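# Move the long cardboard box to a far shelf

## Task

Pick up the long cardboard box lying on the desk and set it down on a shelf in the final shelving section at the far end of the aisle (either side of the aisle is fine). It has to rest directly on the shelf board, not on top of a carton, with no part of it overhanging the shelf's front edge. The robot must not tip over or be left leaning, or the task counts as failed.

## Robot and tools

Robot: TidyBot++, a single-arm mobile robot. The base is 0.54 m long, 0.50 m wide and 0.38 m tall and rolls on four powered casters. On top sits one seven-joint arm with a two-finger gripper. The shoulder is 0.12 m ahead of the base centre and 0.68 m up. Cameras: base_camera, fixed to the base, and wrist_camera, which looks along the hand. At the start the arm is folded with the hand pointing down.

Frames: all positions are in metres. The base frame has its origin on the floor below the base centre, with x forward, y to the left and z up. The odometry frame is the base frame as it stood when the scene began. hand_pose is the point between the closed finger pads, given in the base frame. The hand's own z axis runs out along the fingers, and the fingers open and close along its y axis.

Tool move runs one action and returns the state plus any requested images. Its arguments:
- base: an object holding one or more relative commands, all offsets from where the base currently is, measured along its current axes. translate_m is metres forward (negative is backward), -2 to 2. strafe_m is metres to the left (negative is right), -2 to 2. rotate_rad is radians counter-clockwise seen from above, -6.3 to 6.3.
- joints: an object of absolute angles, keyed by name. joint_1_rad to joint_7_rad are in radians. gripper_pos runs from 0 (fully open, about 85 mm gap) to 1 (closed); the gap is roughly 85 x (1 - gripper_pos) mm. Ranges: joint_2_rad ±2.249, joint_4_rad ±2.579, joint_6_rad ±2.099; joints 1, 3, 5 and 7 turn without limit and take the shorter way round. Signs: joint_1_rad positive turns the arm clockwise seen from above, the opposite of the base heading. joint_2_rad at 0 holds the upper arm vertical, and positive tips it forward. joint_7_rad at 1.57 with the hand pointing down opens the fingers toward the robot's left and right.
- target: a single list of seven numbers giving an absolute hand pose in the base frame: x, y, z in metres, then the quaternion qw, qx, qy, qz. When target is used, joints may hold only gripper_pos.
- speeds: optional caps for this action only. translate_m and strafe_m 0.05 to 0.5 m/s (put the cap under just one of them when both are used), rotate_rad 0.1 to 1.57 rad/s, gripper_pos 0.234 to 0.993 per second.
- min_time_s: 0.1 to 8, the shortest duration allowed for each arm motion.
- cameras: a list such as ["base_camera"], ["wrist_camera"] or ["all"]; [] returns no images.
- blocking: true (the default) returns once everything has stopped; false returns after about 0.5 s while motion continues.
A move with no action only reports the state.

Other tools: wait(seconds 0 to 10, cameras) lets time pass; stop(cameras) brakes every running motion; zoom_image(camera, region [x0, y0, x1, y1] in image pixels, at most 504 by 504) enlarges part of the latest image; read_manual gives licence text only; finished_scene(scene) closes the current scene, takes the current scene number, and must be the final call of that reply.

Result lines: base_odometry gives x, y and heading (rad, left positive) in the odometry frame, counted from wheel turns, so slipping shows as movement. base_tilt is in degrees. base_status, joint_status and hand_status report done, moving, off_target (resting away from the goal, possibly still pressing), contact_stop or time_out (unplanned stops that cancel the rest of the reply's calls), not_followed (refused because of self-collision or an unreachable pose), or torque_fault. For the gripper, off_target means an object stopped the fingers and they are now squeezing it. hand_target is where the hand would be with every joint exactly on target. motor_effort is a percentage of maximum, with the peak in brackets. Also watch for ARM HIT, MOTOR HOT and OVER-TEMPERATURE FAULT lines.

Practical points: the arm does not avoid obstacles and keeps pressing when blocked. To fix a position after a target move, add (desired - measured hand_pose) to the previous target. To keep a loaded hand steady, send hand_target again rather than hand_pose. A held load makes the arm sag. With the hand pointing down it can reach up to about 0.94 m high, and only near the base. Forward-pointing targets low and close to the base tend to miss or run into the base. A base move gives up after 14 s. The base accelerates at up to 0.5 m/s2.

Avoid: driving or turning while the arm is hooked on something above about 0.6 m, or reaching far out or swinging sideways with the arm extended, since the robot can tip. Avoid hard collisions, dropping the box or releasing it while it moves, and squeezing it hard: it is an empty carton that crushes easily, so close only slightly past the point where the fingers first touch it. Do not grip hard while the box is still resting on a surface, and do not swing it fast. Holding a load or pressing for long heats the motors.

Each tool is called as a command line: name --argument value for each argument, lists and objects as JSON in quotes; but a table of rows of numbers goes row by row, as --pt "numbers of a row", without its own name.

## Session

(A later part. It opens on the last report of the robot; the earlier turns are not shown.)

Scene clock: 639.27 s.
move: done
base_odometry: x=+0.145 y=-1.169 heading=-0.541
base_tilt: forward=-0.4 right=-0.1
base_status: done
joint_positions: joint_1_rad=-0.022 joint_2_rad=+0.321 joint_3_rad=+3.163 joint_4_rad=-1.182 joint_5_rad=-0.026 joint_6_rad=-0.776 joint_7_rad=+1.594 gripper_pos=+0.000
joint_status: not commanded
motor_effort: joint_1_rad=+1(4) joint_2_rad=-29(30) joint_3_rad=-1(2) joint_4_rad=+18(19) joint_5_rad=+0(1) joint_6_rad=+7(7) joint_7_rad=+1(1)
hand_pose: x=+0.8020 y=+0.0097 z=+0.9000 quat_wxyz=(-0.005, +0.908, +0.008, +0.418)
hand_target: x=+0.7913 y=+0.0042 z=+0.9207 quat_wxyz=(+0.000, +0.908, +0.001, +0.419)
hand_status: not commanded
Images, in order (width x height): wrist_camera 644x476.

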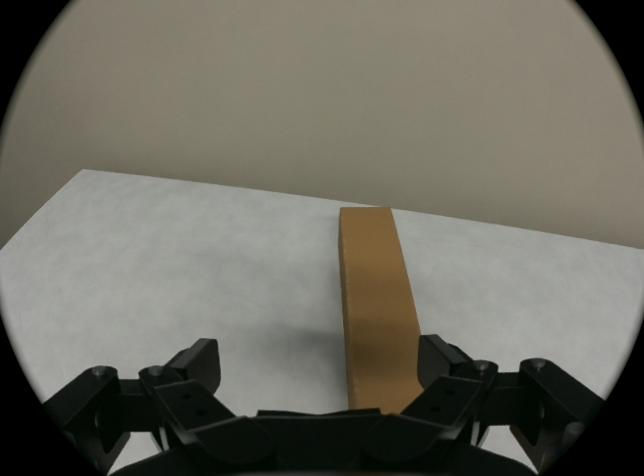

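move --base '{"strafe_m": -0.05}' --speeds '{"strafe_m": 0.1}' --cameras '["wrist_camera"]'

move --joints '{"joint_4_rad": -1.385, "joint_6_rad": -0.845}' --min_time_s 2.5 --cameras '["wrist_camera"]'

zoom_image --camera "wrist_camera" --region '[180, 280, 460, 476]'

Scene clock: 651.27 s.
move: done
base_odometry: x=+0.119 y=-1.212 heading=-0.541
base_tilt: forward=-0.3 right=-0.1
base_status: done
joint_positions: joint_1_rad=-0.021 joint_2_rad=+0.321 joint_3_rad=+3.163 joint_4_rad=-1.182 joint_5_rad=-0.026 joint_6_rad=-0.776 joint_7_rad=+1.594 gripper_pos=+0.000
joint_status: not commanded
motor_effort: joint_1_rad=+1(4) joint_2_rad=-30(31) joint_3_rad=-1(2) joint_4_rad=+18(18) joint_5_rad=+0(1) joint_6_rad=+7(7) joint_7_rad=+1(1)
hand_pose: x=+0.8021 y=+0.0087 z=+0.9001 quat_wxyz=(-0.004, +0.908, +0.008, +0.418)
hand_target: x=+0.7913 y=+0.0042 z=+0.9207 quat_wxyz=(+0.000, +0.908, +0.001, +0.419)
hand_status: not commanded
Images, in order (width x height): wrist_camera 644x476.

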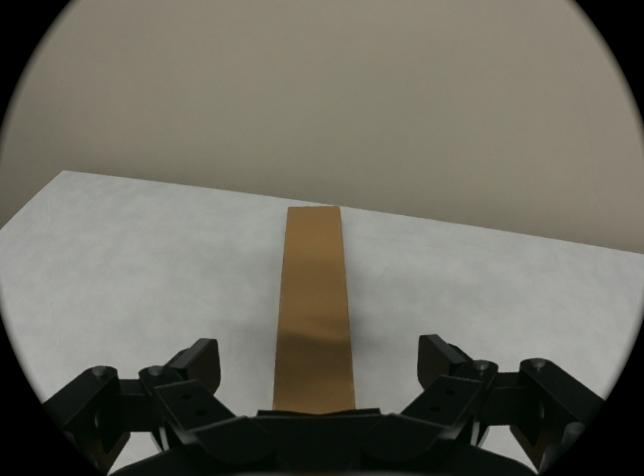

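Scene clock: 654.07 s.
move: done
base_odometry: x=+0.119 y=-1.212 heading=-0.541
base_tilt: forward=-0.3 right=-0.1
base_status: not commanded
joint_positions: joint_1_rad=-0.021 joint_2_rad=+0.321 joint_3_rad=+3.163 joint_4_rad=-1.354 joint_5_rad=-0.026 joint_6_rad=-0.790 joint_7_rad=+1.594 gripper_pos=+0.000
joint_status: all done
motor_effort: joint_1_rad=+1(1) joint_2_rad=-29(30) joint_3_rad=-1(1) joint_4_rad=+17(19) joint_5_rad=+0(0) joint_6_rad=+6(8) joint_7_rad=+0(1)
hand_pose: x=+0.7595 y=+0.0081 z=+0.8058 quat_wxyz=(-0.005, +0.943, +0.007, +0.332)
hand_target: x=+0.7344 y=+0.0034 z=+0.7947 quat_wxyz=(+0.000, +0.953, +0.000, +0.302)
hand_status: not commanded
Images, in order (width x height): wrist_camera 644x476.

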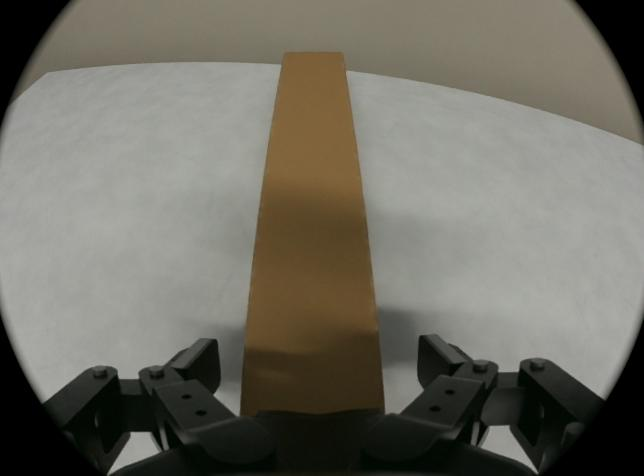

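Scaled by 1.800.

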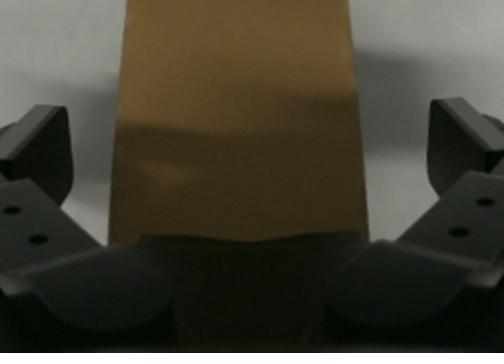

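move --base '{"strafe_m": 0.003}' --joints '{"joint_4_rad": -1.402}' --min_time_s 1.5 --cameras '["wrist_camera"]'

zoom_image --camera "wrist_camera" --region '[180, 280, 460, 476]'

Scene clock: 659.30 s.
move: done
base_odometry: x=+0.121 y=-1.210 heading=-0.541
base_tilt: forward=-0.4 right=-0.1
base_status: done
joint_positions: joint_1_rad=-0.021 joint_2_rad=+0.321 joint_3_rad=+3.164 joint_4_rad=-1.368 joint_5_rad=-0.026 joint_6_rad=-0.791 joint_7_rad=+1.594 gripper_pos=+0.000
joint_status: all done
motor_effort: joint_1_rad=+0(4) joint_2_rad=-29(30) joint_3_rad=-1(2) joint_4_rad=+18(18) joint_5_rad=+0(1) joint_6_rad=+6(6) joint_7_rad=+1(1)
hand_pose: x=+0.7553 y=+0.0079 z=+0.7984 quat_wxyz=(-0.004, +0.946, +0.007, +0.325)
hand_target: x=+0.7294 y=+0.0034 z=+0.7864 quat_wxyz=(+0.000, +0.956, +0.000, +0.294)
hand_status: not commanded
Images, in order (width x height): wrist_camera 644x476.

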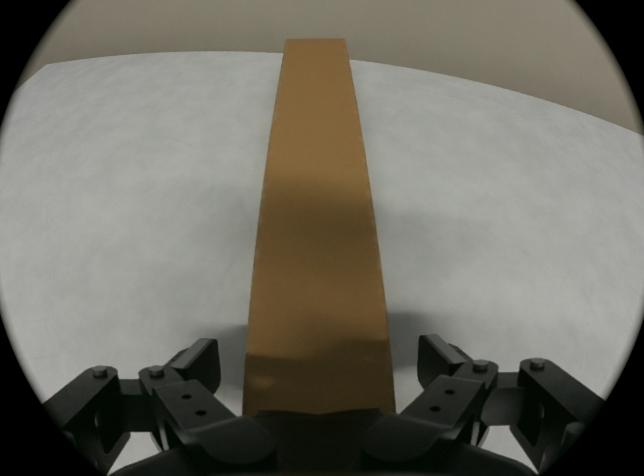

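Scaled by 1.800.

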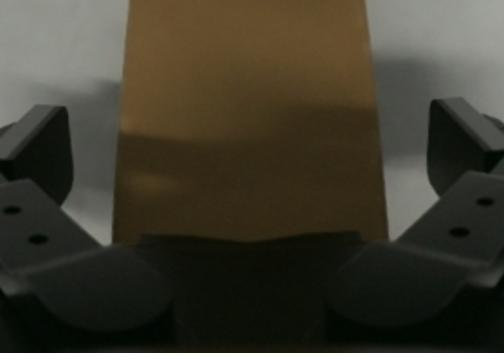

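move --joints '{"gripper_pos": 0.37}' --speeds '{"gripper_pos": 0.3}' --cameras '["wrist_camera"]'

zoom_image --camera "wrist_camera" --region '[180, 280, 460, 476]'

move --joints '{"gripper_pos": 0.41}' --speeds '{"gripper_pos": 0.234}' --cameras '["wrist_camera"]'

zoom_image --camera "wrist_camera" --region '[180, 280, 460, 476]'

Scene clock: 666.37 s.
move: done
base_odometry: x=+0.121 y=-1.210 heading=-0.541
base_tilt: forward=-0.4 right=-0.1
base_status: not commanded
joint_positions: joint_1_rad=-0.021 joint_2_rad=+0.321 joint_3_rad=+3.164 joint_4_rad=-1.368 joint_5_rad=-0.026 joint_6_rad=-0.791 joint_7_rad=+1.594 gripper_pos=+0.371
joint_status: all done
motor_effort: joint_1_rad=+1(1) joint_2_rad=-28(29) joint_3_rad=+0(1) joint_4_rad=+17(18) joint_5_rad=+0(0) joint_6_rad=+6(7) joint_7_rad=+1(1)
hand_pose: x=+0.7553 y=+0.0079 z=+0.7984 quat_wxyz=(-0.004, +0.946, +0.007, +0.325)
hand_target: x=+0.7294 y=+0.0034 z=+0.7864 quat_wxyz=(+0.000, +0.956, +0.000, +0.294)
hand_status: not commanded
Images, in order (width x height): wrist_camera 644x476.

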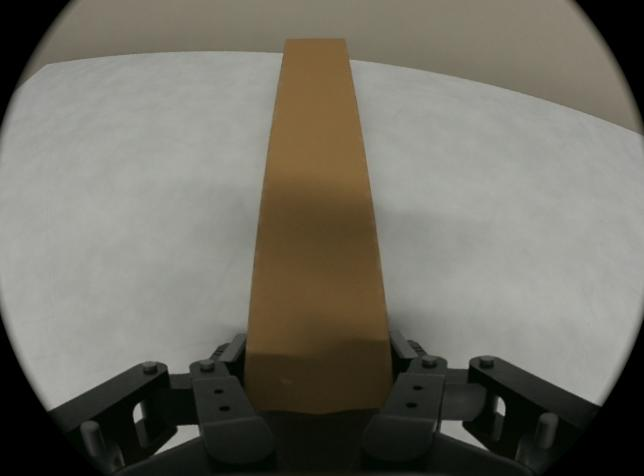

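Scaled by 1.800.

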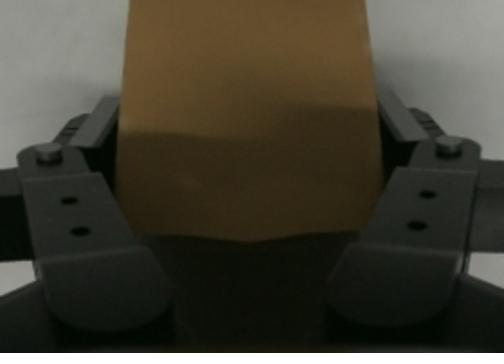

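Scene clock: 667.10 s.
move: done
base_odometry: x=+0.121 y=-1.210 heading=-0.541
base_tilt: forward=-0.3 right=-0.1
base_status: not commanded
joint_positions: joint_1_rad=-0.021 joint_2_rad=+0.321 joint_3_rad=+3.164 joint_4_rad=-1.368 joint_5_rad=-0.026 joint_6_rad=-0.791 joint_7_rad=+1.594 gripper_pos=+0.411
joint_status: all done
motor_effort: joint_1_rad=+1(1) joint_2_rad=-28(29) joint_3_rad=+0(1) joint_4_rad=+16(18) joint_5_rad=+0(1) joint_6_rad=+6(6) joint_7_rad=+0(1)
hand_pose: x=+0.7553 y=+0.0079 z=+0.7984 quat_wxyz=(-0.004, +0.946, +0.007, +0.325)
hand_target: x=+0.7294 y=+0.0034 z=+0.7864 quat_wxyz=(+0.000, +0.956, +0.000, +0.294)
hand_status: not commanded
Images, in order (width x height): wrist_camera 644x476.

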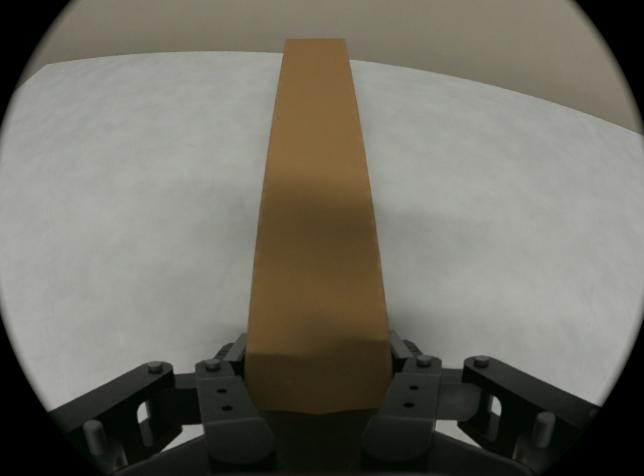

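Scaled by 1.800.

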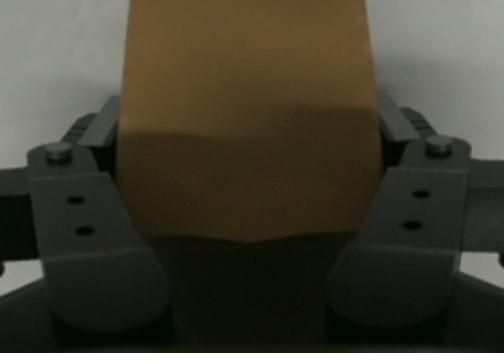

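move --joints '{"gripper_pos": 0.43}' --speeds '{"gripper_pos": 0.234}' --cameras '["wrist_camera"]'

zoom_image --camera "wrist_camera" --region '[180, 280, 460, 476]'

move --joints '{"gripper_pos": 0.45}' --speeds '{"gripper_pos": 0.234}' --cameras '["wrist_camera"]'

zoom_image --camera "wrist_camera" --region '[180, 280, 460, 476]'

Scene clock: 672.00 s.
move: done
base_odometry: x=+0.121 y=-1.210 heading=-0.541
base_tilt: forward=-0.4 right=-0.1
base_status: not commanded
joint_positions: joint_1_rad=-0.021 joint_2_rad=+0.321 joint_3_rad=+3.164 joint_4_rad=-1.368 joint_5_rad=-0.026 joint_6_rad=-0.791 joint_7_rad=+1.594 gripper_pos=+0.430
joint_status: all done
motor_effort: joint_1_rad=+1(1) joint_2_rad=-27(28) joint_3_rad=+0(1) joint_4_rad=+16(17) joint_5_rad=+0(1) joint_6_rad=+6(6) joint_7_rad=+0(1)
hand_pose: x=+0.7553 y=+0.0079 z=+0.7984 quat_wxyz=(-0.004, +0.946, +0.007, +0.325)
hand_target: x=+0.7294 y=+0.0034 z=+0.7864 quat_wxyz=(+0.000, +0.956, +0.000, +0.294)
hand_status: not commanded
Images, in order (width x height): wrist_camera 644x476.

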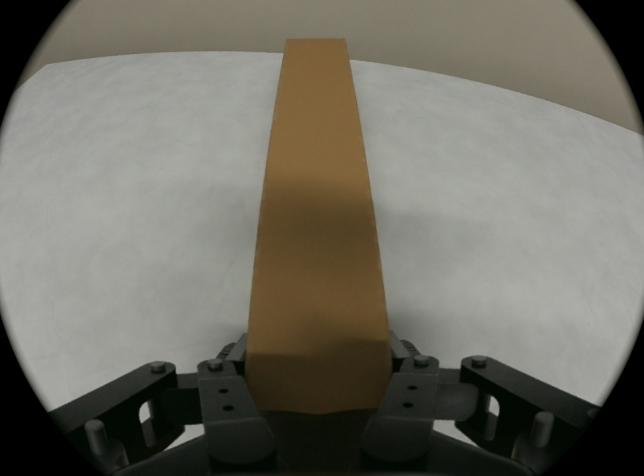

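Scaled by 1.800.

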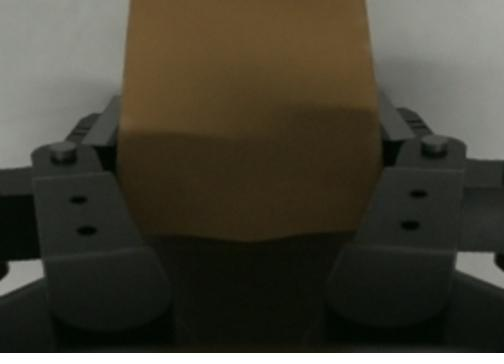

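Scene clock: 672.80 s.
move: done
base_odometry: x=+0.121 y=-1.210 heading=-0.541
base_tilt: forward=-0.4 right=-0.1
base_status: not commanded
joint_positions: joint_1_rad=-0.021 joint_2_rad=+0.321 joint_3_rad=+3.164 joint_4_rad=-1.368 joint_5_rad=-0.026 joint_6_rad=-0.791 joint_7_rad=+1.594 gripper_pos=+0.448
joint_status: all done
motor_effort: joint_1_rad=+0(1) joint_2_rad=-26(27) joint_3_rad=-1(1) joint_4_rad=+15(17) joint_5_rad=+0(1) joint_6_rad=+5(6) joint_7_rad=+0(1)
hand_pose: x=+0.7553 y=+0.0079 z=+0.7984 quat_wxyz=(-0.004, +0.946, +0.007, +0.325)
hand_target: x=+0.7294 y=+0.0034 z=+0.7864 quat_wxyz=(+0.000, +0.956, +0.000, +0.294)
hand_status: not commanded
Images, in order (width x height): wrist_camera 644x476.

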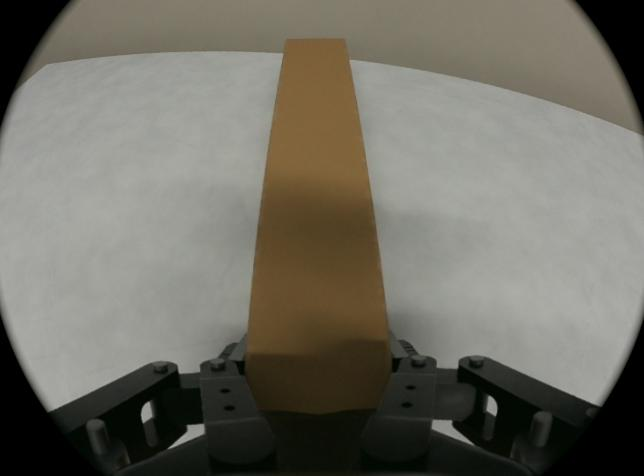

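Scaled by 1.800.

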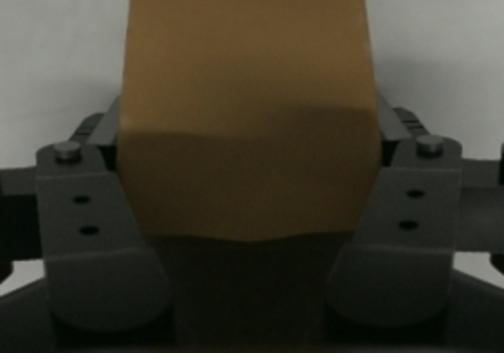

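move --joints '{"joint_4_rad": -1.33}' --min_time_s 2 --cameras '["wrist_camera"]'

zoom_image --camera "wrist_camera" --region '[180, 280, 460, 476]'

Scene clock: 677.30 s.
move: done
base_odometry: x=+0.121 y=-1.210 heading=-0.541
base_tilt: forward=-0.3 right=-0.1
base_status: not commanded
joint_positions: joint_1_rad=-0.021 joint_2_rad=+0.321 joint_3_rad=+3.164 joint_4_rad=-1.367 joint_5_rad=-0.026 joint_6_rad=-0.793 joint_7_rad=+1.594 gripper_pos=+0.448
joint_status: all done
motor_effort: joint_1_rad=+0(1) joint_2_rad=-28(29) joint_3_rad=+0(1) joint_4_rad=+17(18) joint_5_rad=+0(1) joint_6_rad=+6(7) joint_7_rad=+0(1)
hand_pose: x=+0.7551 y=+0.0080 z=+0.7986 quat_wxyz=(-0.004, +0.946, +0.007, +0.324)
hand_target: x=+0.7495 y=+0.0036 z=+0.8222 quat_wxyz=(+0.000, +0.945, +0.001, +0.328)
hand_status: not commanded
Images, in order (width x height): wrist_camera 644x476.

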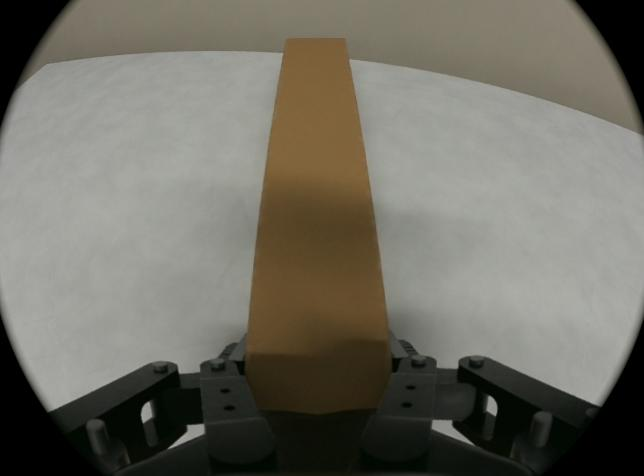

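Scaled by 1.800.

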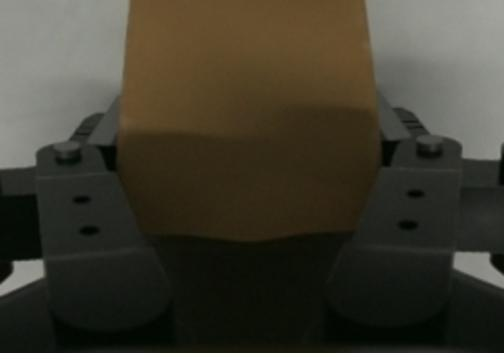

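move --joints '{"joint_4_rad": -1.30}' --min_time_s 2 --cameras '["wrist_camera"]'

zoom_image --camera "wrist_camera" --region '[180, 280, 460, 476]'

Scene clock: 681.20 s.
move: done
base_odometry: x=+0.121 y=-1.210 heading=-0.541
base_tilt: forward=-0.3 right=-0.1
base_status: not commanded
joint_positions: joint_1_rad=-0.021 joint_2_rad=+0.321 joint_3_rad=+3.164 joint_4_rad=-1.337 joint_5_rad=-0.026 joint_6_rad=-0.793 joint_7_rad=+1.594 gripper_pos=+0.448
joint_status: all done
motor_effort: joint_1_rad=+0(1) joint_2_rad=-29(30) joint_3_rad=-1(1) joint_4_rad=+18(19) joint_5_rad=+0(1) joint_6_rad=+7(7) joint_7_rad=+0(1)
hand_pose: x=+0.7634 y=+0.0081 z=+0.8139 quat_wxyz=(-0.004, +0.941, +0.007, +0.339)
hand_target: x=+0.7571 y=+0.0037 z=+0.8375 quat_wxyz=(+0.000, +0.939, +0.001, +0.343)
hand_status: not commanded
Images, in order (width x height): wrist_camera 644x476.

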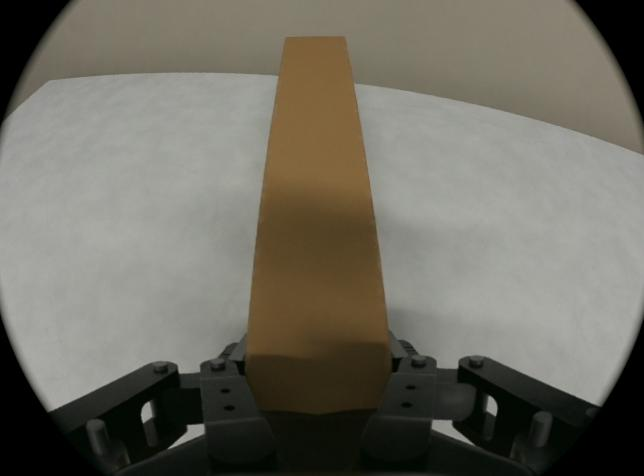

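Scaled by 1.800.

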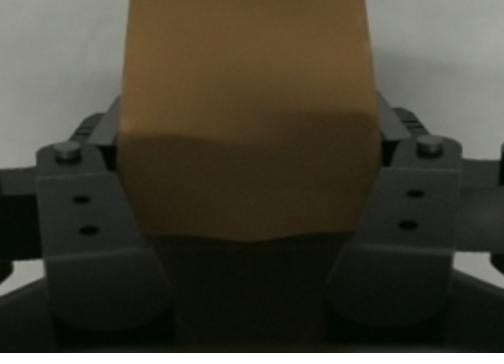

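move --joints '{"joint_4_rad": -1.20, "joint_6_rad": -0.92}' --min_time_s 3 --cameras '["wrist_camera"]'

zoom_image --camera "wrist_camera" --region '[180, 280, 460, 476]'

Scene clock: 687.40 s.
move: done
base_odometry: x=+0.121 y=-1.210 heading=-0.541
base_tilt: forward=-0.3 right=-0.1
base_status: not commanded
joint_positions: joint_1_rad=-0.021 joint_2_rad=+0.321 joint_3_rad=+3.164 joint_4_rad=-1.237 joint_5_rad=-0.026 joint_6_rad=-0.866 joint_7_rad=+1.594 gripper_pos=+0.448
joint_status: all done
motor_effort: joint_1_rad=+0(1) joint_2_rad=-29(30) joint_3_rad=-1(1) joint_4_rad=+18(19) joint_5_rad=+0(0) joint_6_rad=+6(8) joint_7_rad=+0(1)
hand_pose: x=+0.7712 y=+0.0087 z=+0.8510 quat_wxyz=(-0.005, +0.936, +0.008, +0.352)
hand_target: x=+0.7623 y=+0.0041 z=+0.8740 quat_wxyz=(+0.000, +0.935, +0.001, +0.354)
hand_status: not commanded
Images, in order (width x height): wrist_camera 644x476.

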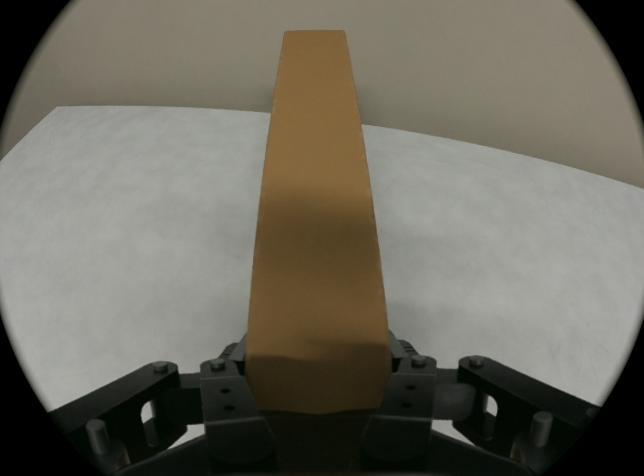

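Scaled by 1.800.

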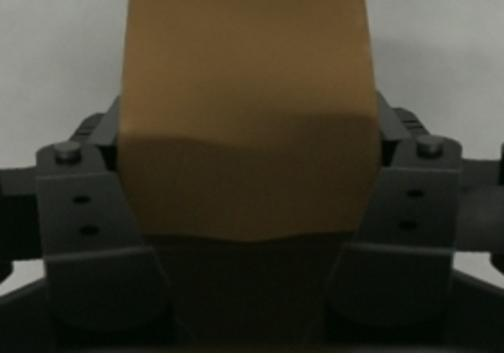

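move --base '{"translate_m": -0.55}' --speeds '{"translate_m": 0.2}' --cameras '["all"]'

Scene clock: 703.93 s.
move: done
base_odometry: x=-0.351 y=-0.926 heading=-0.541
base_tilt: forward=-0.4 right=-0.1
base_status: done
joint_positions: joint_1_rad=-0.021 joint_2_rad=+0.321 joint_3_rad=+3.164 joint_4_rad=-1.235 joint_5_rad=-0.026 joint_6_rad=-0.870 joint_7_rad=+1.594 gripper_pos=+0.448
joint_status: not commanded
motor_effort: joint_1_rad=+1(2) joint_2_rad=-29(33) joint_3_rad=-1(2) joint_4_rad=+18(19) joint_5_rad=+0(1) joint_6_rad=+6(7) joint_7_rad=+1(1)
hand_pose: x=+0.7705 y=+0.0084 z=+0.8510 quat_wxyz=(-0.005, +0.937, +0.008, +0.350)
hand_target: x=+0.7623 y=+0.0041 z=+0.8740 quat_wxyz=(+0.000, +0.935, +0.001, +0.354)
hand_status: not commanded
pictures: base_camera, wrist_camera
Images, in order (width x height): base_camera 644x364, wrist_camera 644x476.

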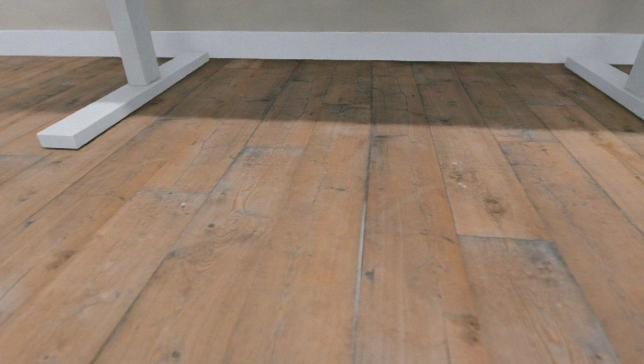

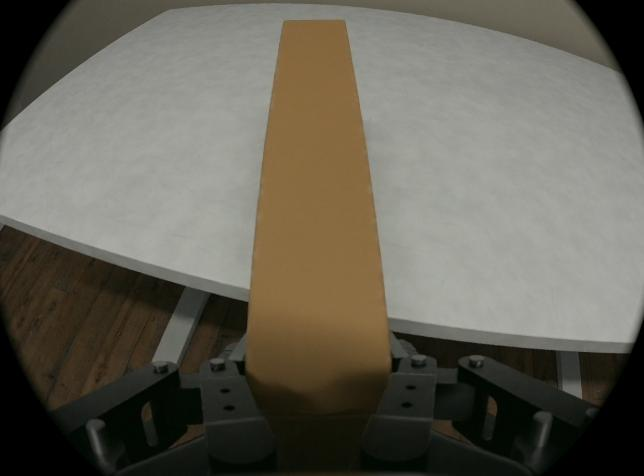

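move --joints '{"gripper_pos": 0.47}' --speeds '{"gripper_pos": 0.234}' --cameras '["wrist_camera"]'

wait --seconds 4 --cameras '["wrist_camera"]'

Scene clock: 708.53 s.
move: done
base_odometry: x=-0.351 y=-0.926 heading=-0.541
base_tilt: forward=-0.4 right=-0.1
base_status: not commanded
joint_positions: joint_1_rad=-0.021 joint_2_rad=+0.321 joint_3_rad=+3.164 joint_4_rad=-1.235 joint_5_rad=-0.026 joint_6_rad=-0.870 joint_7_rad=+1.594 gripper_pos=+0.468
joint_status: all done
motor_effort: joint_1_rad=+1(1) joint_2_rad=-30(30) joint_3_rad=-1(1) joint_4_rad=+17(18) joint_5_rad=+0(1) joint_6_rad=+6(7) joint_7_rad=+0(1)
hand_pose: x=+0.7705 y=+0.0084 z=+0.8510 quat_wxyz=(-0.005, +0.937, +0.008, +0.350)
hand_target: x=+0.7623 y=+0.0041 z=+0.8740 quat_wxyz=(+0.000, +0.935, +0.001, +0.354)
hand_status: not commanded
Images, in order (width x height): wrist_camera 644x476.

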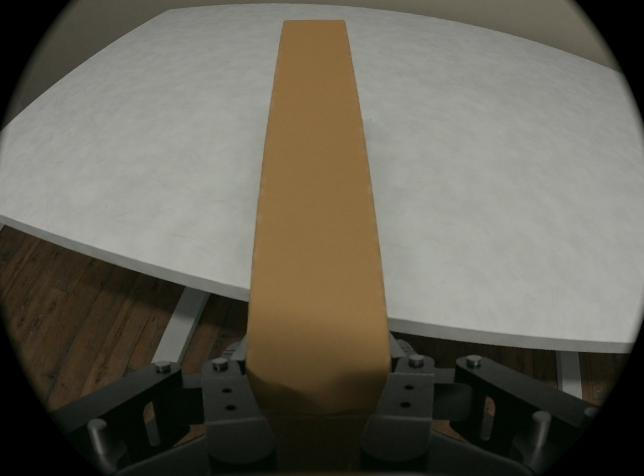

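Scene clock: 712.53 s.
base_odometry: x=-0.351 y=-0.926 heading=-0.541
base_tilt: forward=-0.4 right=-0.1
base_status: not commanded
joint_positions: joint_1_rad=-0.021 joint_2_rad=+0.321 joint_3_rad=+3.164 joint_4_rad=-1.235 joint_5_rad=-0.026 joint_6_rad=-0.870 joint_7_rad=+1.594 gripper_pos=+0.468
joint_status: all done
motor_effort: joint_1_rad=+0(1) joint_2_rad=-29(30) joint_3_rad=+0(1) joint_4_rad=+18(18) joint_5_rad=+0(1) joint_6_rad=+7(7) joint_7_rad=+0(1)
hand_pose: x=+0.7705 y=+0.0084 z=+0.8510 quat_wxyz=(-0.005, +0.937, +0.008, +0.350)
hand_target: x=+0.7623 y=+0.0041 z=+0.8740 quat_wxyz=(+0.000, +0.935, +0.001, +0.354)
hand_status: not commanded
wait: 4.00 s; at rest by 0.27 s
Images, in order (width x height): wrist_camera 644x476.

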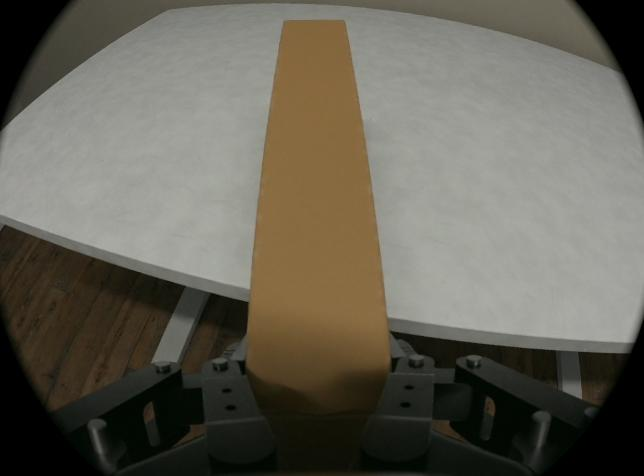

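move --base '{"rotate_rad": 2.99}' --speeds '{"rotate_rad": 0.5}' --cameras '["all"]'

Scene clock: 728.17 s.
move: done
base_odometry: x=-0.351 y=-0.926 heading=+2.449
base_tilt: forward=-0.4 right=-0.1
base_status: done
joint_positions: joint_1_rad=-0.025 joint_2_rad=+0.321 joint_3_rad=+3.163 joint_4_rad=-1.235 joint_5_rad=-0.024 joint_6_rad=-0.870 joint_7_rad=+1.594 gripper_pos=+0.468
joint_status: not commanded
motor_effort: joint_1_rad=+0(4) joint_2_rad=-29(30) joint_3_rad=-1(3) joint_4_rad=+17(19) joint_5_rad=+0(1) joint_6_rad=+7(7) joint_7_rad=+1(1)
hand_pose: x=+0.7705 y=+0.0109 z=+0.8511 quat_wxyz=(-0.005, +0.936, +0.010, +0.351)
hand_target: x=+0.7623 y=+0.0041 z=+0.8740 quat_wxyz=(+0.000, +0.935, +0.001, +0.354)
hand_status: not commanded
pictures: base_camera, wrist_camera
Images, in order (width x height): base_camera 644x364, wrist_camera 644x476.

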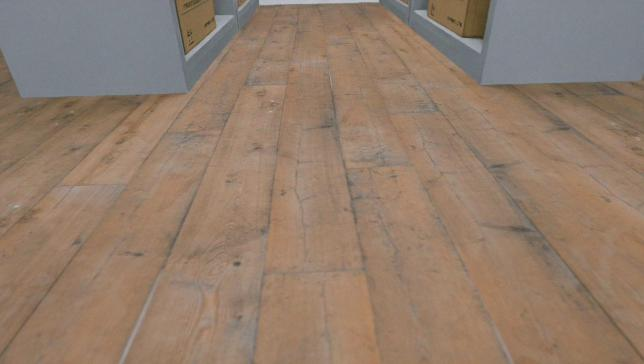

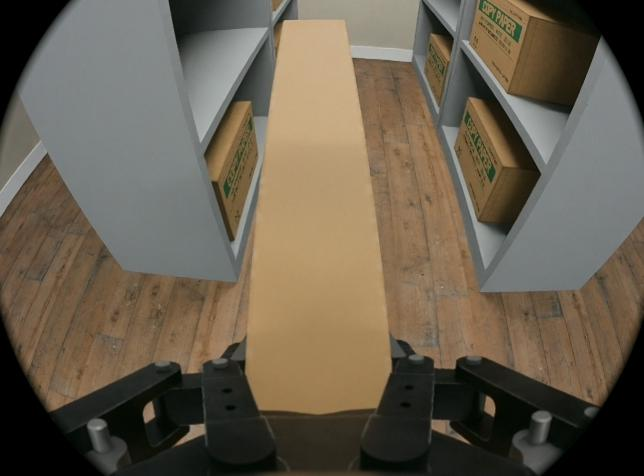

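move --base '{"strafe_m": -0.075, "rotate_rad": 0.02}' --speeds '{"strafe_m": 0.15}' --joints '{"joint_6_rad": -1.015}' --min_time_s 2 --cameras '["all"]'

move --base '{"translate_m": 0.9}' --speeds '{"translate_m": 0.25}' --cameras '["all"]'

Scene clock: 742.93 s.
move: done
base_odometry: x=-0.303 y=-0.868 heading=+2.470
base_tilt: forward=-0.3 right=-0.1
base_status: done
joint_positions: joint_1_rad=-0.021 joint_2_rad=+0.321 joint_3_rad=+3.163 joint_4_rad=-1.235 joint_5_rad=-0.024 joint_6_rad=-0.961 joint_7_rad=+1.594 gripper_pos=+0.468
joint_status: all done
motor_effort: joint_1_rad=+0(5) joint_2_rad=-29(30) joint_3_rad=-1(2) joint_4_rad=+17(18) joint_5_rad=+0(1) joint_6_rad=+6(7) joint_7_rad=+1(1)
hand_pose: x=+0.7484 y=+0.0089 z=+0.8335 quat_wxyz=(-0.005, +0.951, +0.009, +0.308)
hand_target: x=+0.7393 y=+0.0041 z=+0.8555 quat_wxyz=(-0.001, +0.951, +0.001, +0.310)
hand_status: not commanded
pictures: base_camera, wrist_camera
Images, in order (width x height): base_camera 644x364, wrist_camera 644x476.

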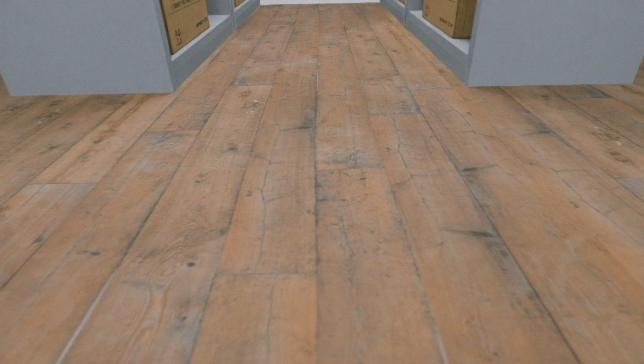

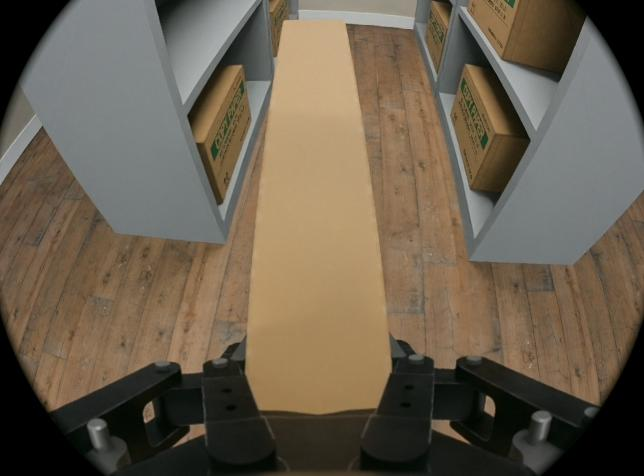

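Scene clock: 747.30 s.
move: done
base_odometry: x=-1.007 y=-0.308 heading=+2.470
base_tilt: forward=-0.3 right=-0.1
base_status: done
joint_positions: joint_1_rad=-0.021 joint_2_rad=+0.321 joint_3_rad=+3.163 joint_4_rad=-1.233 joint_5_rad=-0.024 joint_6_rad=-0.966 joint_7_rad=+1.594 gripper_pos=+0.468
joint_status: not commanded
motor_effort: joint_1_rad=+1(2) joint_2_rad=-29(32) joint_3_rad=-1(1) joint_4_rad=+17(19) joint_5_rad=+0(1) joint_6_rad=+6(7) joint_7_rad=+0(1)
hand_pose: x=+0.7476 y=+0.0089 z=+0.8336 quat_wxyz=(-0.005, +0.952, +0.009, +0.306)
hand_target: x=+0.7393 y=+0.0041 z=+0.8555 quat_wxyz=(-0.001, +0.951, +0.001, +0.310)
hand_status: not commanded
pictures: base_camera, wrist_camera
Images, in order (width x height): base_camera 644x364, wrist_camera 644x476.

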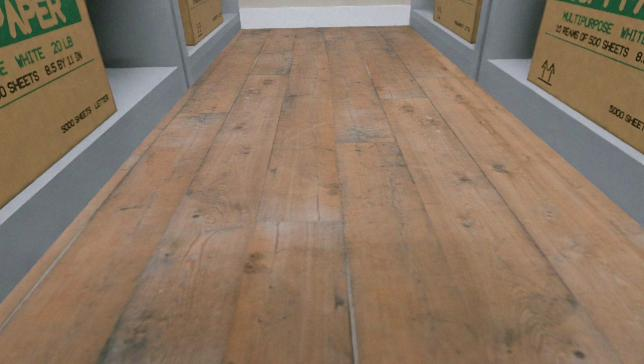

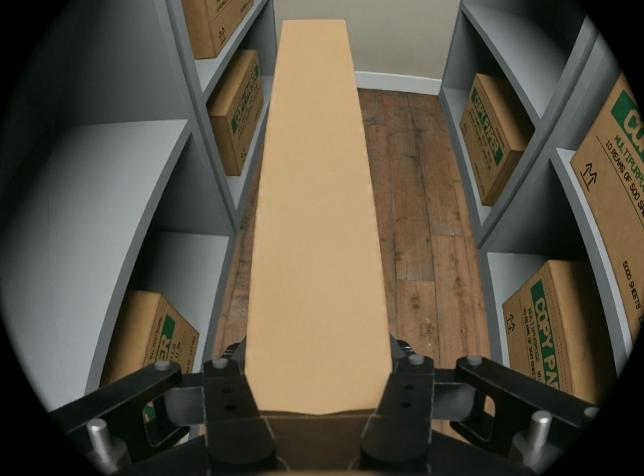

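move --base '{"strafe_m": -0.06, "rotate_rad": -0.04}' --speeds '{"strafe_m": 0.1}' --cameras '["base_camera"]'

move --base '{"translate_m": 0.6}' --speeds '{"translate_m": 0.2}' --cameras '["all"]'

Scene clock: 766.67 s.
move: done
base_odometry: x=-0.970 y=-0.261 heading=+2.430
base_tilt: forward=-0.3 right=-0.1
base_status: done
joint_positions: joint_1_rad=-0.017 joint_2_rad=+0.321 joint_3_rad=+3.168 joint_4_rad=-1.233 joint_5_rad=-0.022 joint_6_rad=-0.966 joint_7_rad=+1.594 gripper_pos=+0.468
joint_status: not commanded
motor_effort: joint_1_rad=+0(6) joint_2_rad=-29(30) joint_3_rad=-1(2) joint_4_rad=+17(18) joint_5_rad=+0(1) joint_6_rad=+6(6) joint_7_rad=+1(1)
hand_pose: x=+0.7476 y=+0.0034 z=+0.8336 quat_wxyz=(-0.002, +0.952, +0.005, +0.306)
hand_target: x=+0.7393 y=+0.0041 z=+0.8555 quat_wxyz=(-0.001, +0.951, +0.001, +0.310)
hand_status: not commanded
Images, in order (width x height): base_camera 644x364.

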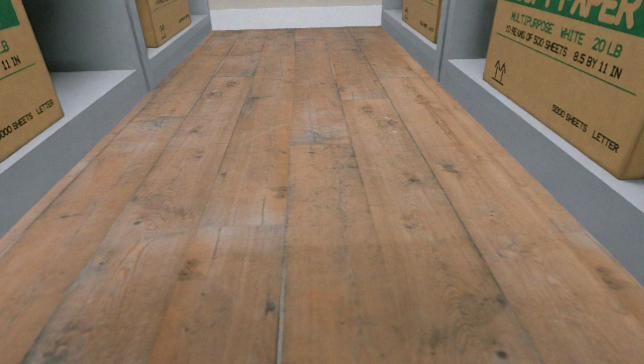

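Scene clock: 770.37 s.
move: done
base_odometry: x=-1.424 y=+0.131 heading=+2.430
base_tilt: forward=-0.4 right=-0.1
base_status: done
joint_positions: joint_1_rad=-0.017 joint_2_rad=+0.320 joint_3_rad=+3.168 joint_4_rad=-1.232 joint_5_rad=-0.022 joint_6_rad=-0.968 joint_7_rad=+1.594 gripper_pos=+0.468
joint_status: not commanded
motor_effort: joint_1_rad=+0(1) joint_2_rad=-29(33) joint_3_rad=-1(1) joint_4_rad=+17(19) joint_5_rad=+0(0) joint_6_rad=+6(6) joint_7_rad=+0(1)
hand_pose: x=+0.7474 y=+0.0035 z=+0.8341 quat_wxyz=(-0.002, +0.952, +0.005, +0.306)
hand_target: x=+0.7393 y=+0.0041 z=+0.8555 quat_wxyz=(-0.001, +0.951, +0.001, +0.310)
hand_status: not commanded
pictures: base_camera, wrist_camera
Images, in order (width x height): base_camera 644x364, wrist_camera 644x476.

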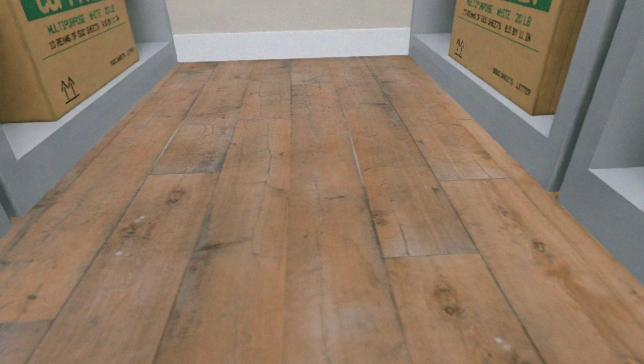

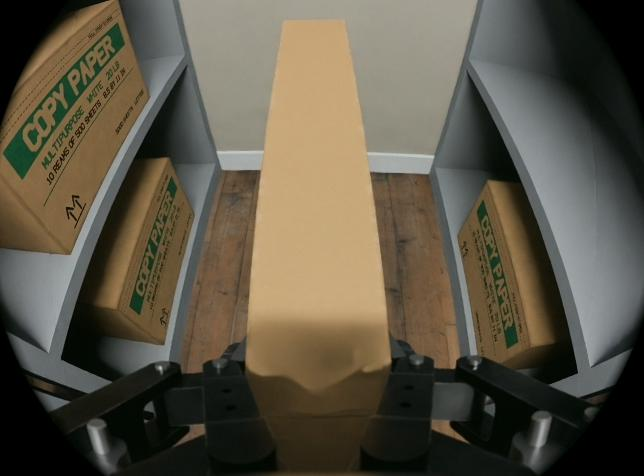

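move --base '{"translate_m": 0.45}' --speeds '{"translate_m": 0.15}' --cameras '["all"]'

Scene clock: 788.27 s.
move: done
base_odometry: x=-1.765 y=+0.426 heading=+2.429
base_tilt: forward=-0.4 right=-0.1
base_status: done
joint_positions: joint_1_rad=-0.017 joint_2_rad=+0.320 joint_3_rad=+3.168 joint_4_rad=-1.231 joint_5_rad=-0.022 joint_6_rad=-0.969 joint_7_rad=+1.594 gripper_pos=+0.468
joint_status: not commanded
motor_effort: joint_1_rad=+1(2) joint_2_rad=-29(32) joint_3_rad=-1(1) joint_4_rad=+18(18) joint_5_rad=+0(0) joint_6_rad=+6(7) joint_7_rad=+1(1)
hand_pose: x=+0.7471 y=+0.0035 z=+0.8341 quat_wxyz=(-0.002, +0.952, +0.005, +0.306)
hand_target: x=+0.7393 y=+0.0041 z=+0.8555 quat_wxyz=(-0.001, +0.951, +0.001, +0.310)
hand_status: not commanded
pictures: base_camera, wrist_camera
Images, in order (width x height): base_camera 644x364, wrist_camera 644x476.

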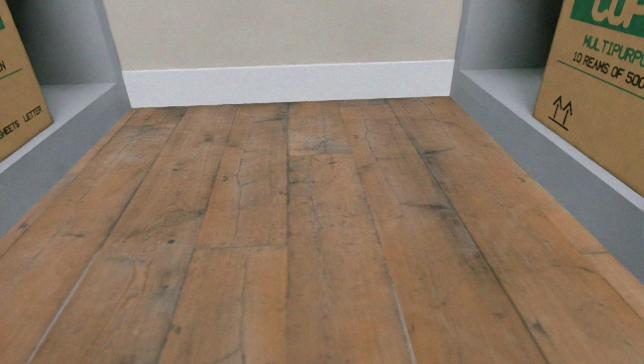

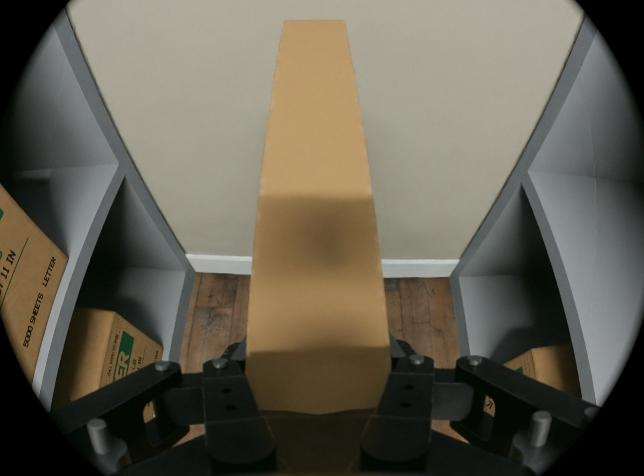

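zoom_image --camera "wrist_camera" --region '[400, 0, 644, 440]'

Scaled by 1.145.

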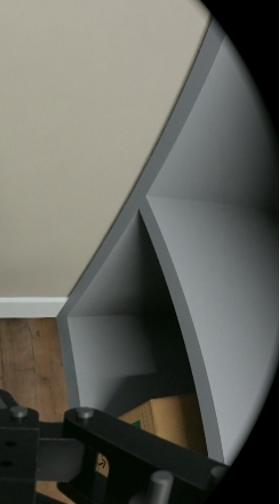

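move --base '{"translate_m": 0.03}' --speeds '{"translate_m": 0.1}' --target '[0.755, 0.0, 0.70, 0, 0.9532, 0, 0.3024]' --min_time_s 3 --cameras '[]'

move --target '[0.755, 0.0, 0.60, 0, 0.9532, 0, 0.3024]' --min_time_s 3 --cameras '["wrist_camera"]'

Scene clock: 821.57 s.
move: done
base_odometry: x=-1.788 y=+0.445 heading=+2.429
base_tilt: forward=-0.3 right=-0.1
base_status: done
joint_positions: joint_1_rad=-0.017 joint_2_rad=+0.377 joint_3_rad=+3.168 joint_4_rad=-1.517 joint_5_rad=-0.022 joint_6_rad=-0.630 joint_7_rad=+1.594 gripper_pos=+0.468
joint_status: not commanded
motor_effort: joint_1_rad=+1(1) joint_2_rad=-29(32) joint_3_rad=+0(1) joint_4_rad=+16(18) joint_5_rad=+0(0) joint_6_rad=+5(7) joint_7_rad=+1(1)
hand_pose: x=+0.7523 y=+0.0012 z=+0.7193 quat_wxyz=(+0.000, +0.953, +0.002, +0.304)
hand_target: x=+0.7550 y=+0.0000 z=+0.7000 quat_wxyz=(+0.000, +0.953, +0.000, +0.302)
hand_status: done (0.019 m and 0.3 deg from the pose sent, 0.134 m and 0.8 deg at the start)

Scene clock: 824.87 s.
move: done
base_odometry: x=-1.788 y=+0.445 heading=+2.429
base_tilt: forward=-0.3 right=-0.1
base_status: not commanded
joint_positions: joint_1_rad=-0.017 joint_2_rad=+0.493 joint_3_rad=+3.162 joint_4_rad=-1.685 joint_5_rad=-0.022 joint_6_rad=-0.344 joint_7_rad=+1.594 gripper_pos=+0.468
joint_status: not commanded
motor_effort: joint_1_rad=+1(1) joint_2_rad=-31(32) joint_3_rad=-1(1) joint_4_rad=+14(17) joint_5_rad=+0(1) joint_6_rad=+6(6) joint_7_rad=+0(1)
hand_pose: x=+0.7571 y=+0.0025 z=+0.6192 quat_wxyz=(+0.001, +0.952, +0.003, +0.305)
hand_target: x=+0.7550 y=+0.0000 z=+0.6000 quat_wxyz=(+0.000, +0.953, +0.000, +0.302)
hand_status: done (0.019 m and 0.5 deg from the pose sent, 0.119 m and 0.3 deg at the start)
Images, in order (width x height): wrist_camera 644x476.

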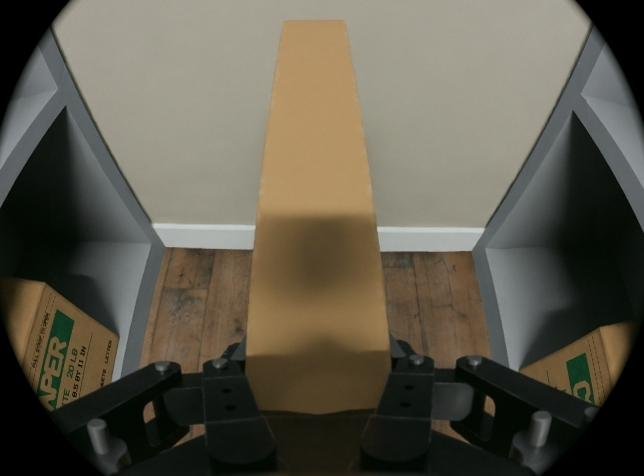

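zoom_image --camera "wrist_camera" --region '[400, 0, 644, 440]'

Scaled by 1.145.

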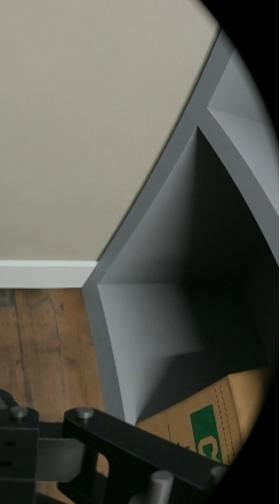

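move --target '[0.755, -0.15, 0.592, 0, 0.9532, 0, 0.3024]' --min_time_s 3 --cameras '["wrist_camera"]'

Scene clock: 855.47 s.
move: done
base_odometry: x=-1.788 y=+0.445 heading=+2.429
base_tilt: forward=-0.4 right=-0.1
base_status: not commanded
joint_positions: joint_1_rad=+0.477 joint_2_rad=+0.569 joint_3_rad=+2.891 joint_4_rad=-1.664 joint_5_rad=-0.059 joint_6_rad=-0.344 joint_7_rad=+1.922 gripper_pos=+0.468
joint_status: not commanded
motor_effort: joint_1_rad=+1(2) joint_2_rad=-33(33) joint_3_rad=-3(4) joint_4_rad=+14(15) joint_5_rad=+0(1) joint_6_rad=+6(6) joint_7_rad=+1(1)
hand_pose: x=+0.7421 y=-0.1482 z=+0.5929 quat_wxyz=(+0.008, +0.956, -0.002, +0.295)
hand_target: x=+0.7550 y=-0.1500 z=+0.5920 quat_wxyz=(+0.000, +0.953, +0.000, +0.302)
hand_status: done (0.013 m and 1.3 deg from the pose sent, 0.155 m and 0.5 deg at the start)
Images, in order (width x height): wrist_camera 644x476.

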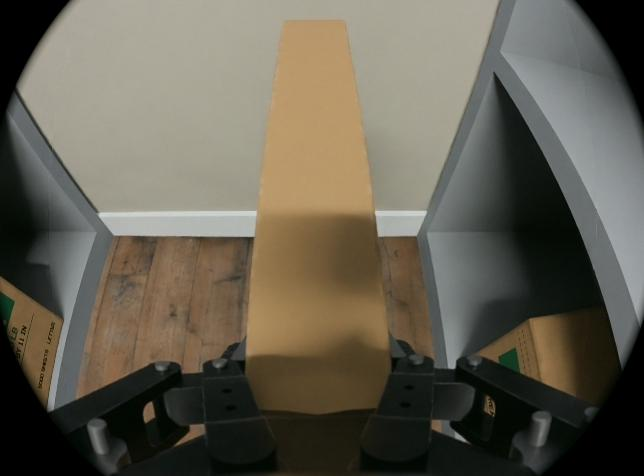

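move --target '[0.765, -0.25, 0.617, 0, 0.9532, 0, 0.3024]' --min_time_s 3 --cameras '["wrist_camera"]'

Scene clock: 867.97 s.
move: done
base_odometry: x=-1.788 y=+0.445 heading=+2.429
base_tilt: forward=-0.3 right=-0.1
base_status: not commanded
joint_positions: joint_1_rad=+0.637 joint_2_rad=+0.635 joint_3_rad=+2.883 joint_4_rad=-1.444 joint_5_rad=-0.164 joint_6_rad=-0.489 joint_7_rad=+2.152 gripper_pos=+0.468
joint_status: not commanded
motor_effort: joint_1_rad=+1(1) joint_2_rad=-35(36) joint_3_rad=-4(4) joint_4_rad=+16(16) joint_5_rad=-2(2) joint_6_rad=+4(6) joint_7_rad=+0(1)
hand_pose: x=+0.7637 y=-0.2554 z=+0.6252 quat_wxyz=(+0.023, +0.950, -0.007, +0.312)
hand_target: x=+0.7650 y=-0.2500 z=+0.6170 quat_wxyz=(+0.000, +0.953, +0.000, +0.302)
hand_status: done (0.010 m and 3.0 deg from the pose sent, 0.107 m and 1.3 deg at the start)
Images, in order (width x height): wrist_camera 644x476.

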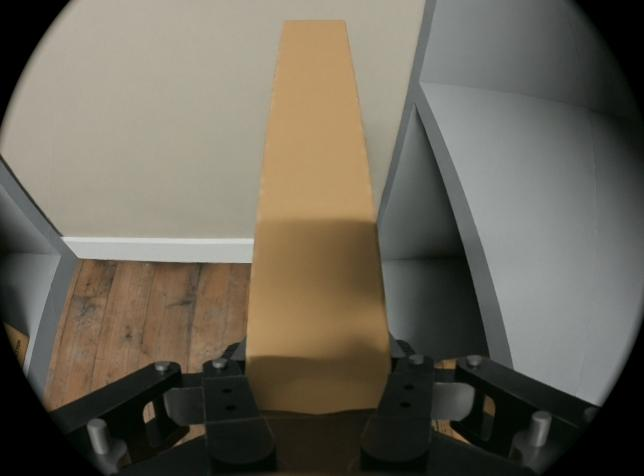

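move --target '[0.762, -0.34, 0.602, -0.004, 0.9531, 0.012, 0.3024]' --min_time_s 3 --cameras '["wrist_camera"]'

Scene clock: 883.00 s.
move: done
base_odometry: x=-1.788 y=+0.445 heading=+2.429
base_tilt: forward=-0.4 right=-0.1
base_status: not commanded
joint_positions: joint_1_rad=+0.778 joint_2_rad=+0.762 joint_3_rad=+2.855 joint_4_rad=-1.257 joint_5_rad=-0.201 joint_6_rad=-0.614 joint_7_rad=+2.334 gripper_pos=+0.468
joint_status: not commanded
motor_effort: joint_1_rad=+1(1) joint_2_rad=-39(39) joint_3_rad=-5(5) joint_4_rad=+15(16) joint_5_rad=-2(2) joint_6_rad=+5(5) joint_7_rad=+1(1)
hand_pose: x=+0.7602 y=-0.3456 z=+0.6079 quat_wxyz=(+0.021, +0.952, +0.004, +0.304)
hand_target: x=+0.7620 y=-0.3400 z=+0.6020 quat_wxyz=(-0.004, +0.953, +0.012, +0.302)
hand_status: done (0.008 m and 3.1 deg from the pose sent, 0.088 m and 4.0 deg at the start)
Images, in order (width x height): wrist_camera 644x476.

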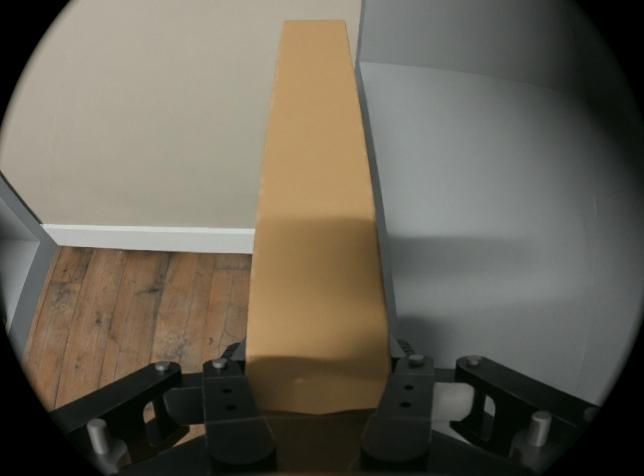

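zoom_image --camera "wrist_camera" --region '[320, 0, 520, 380]'

Scaled by 1.326.

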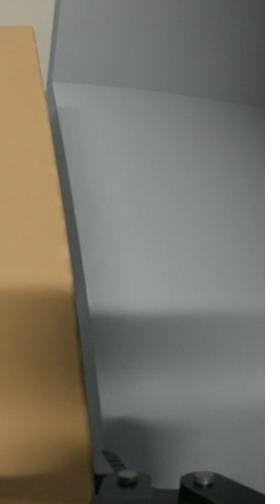

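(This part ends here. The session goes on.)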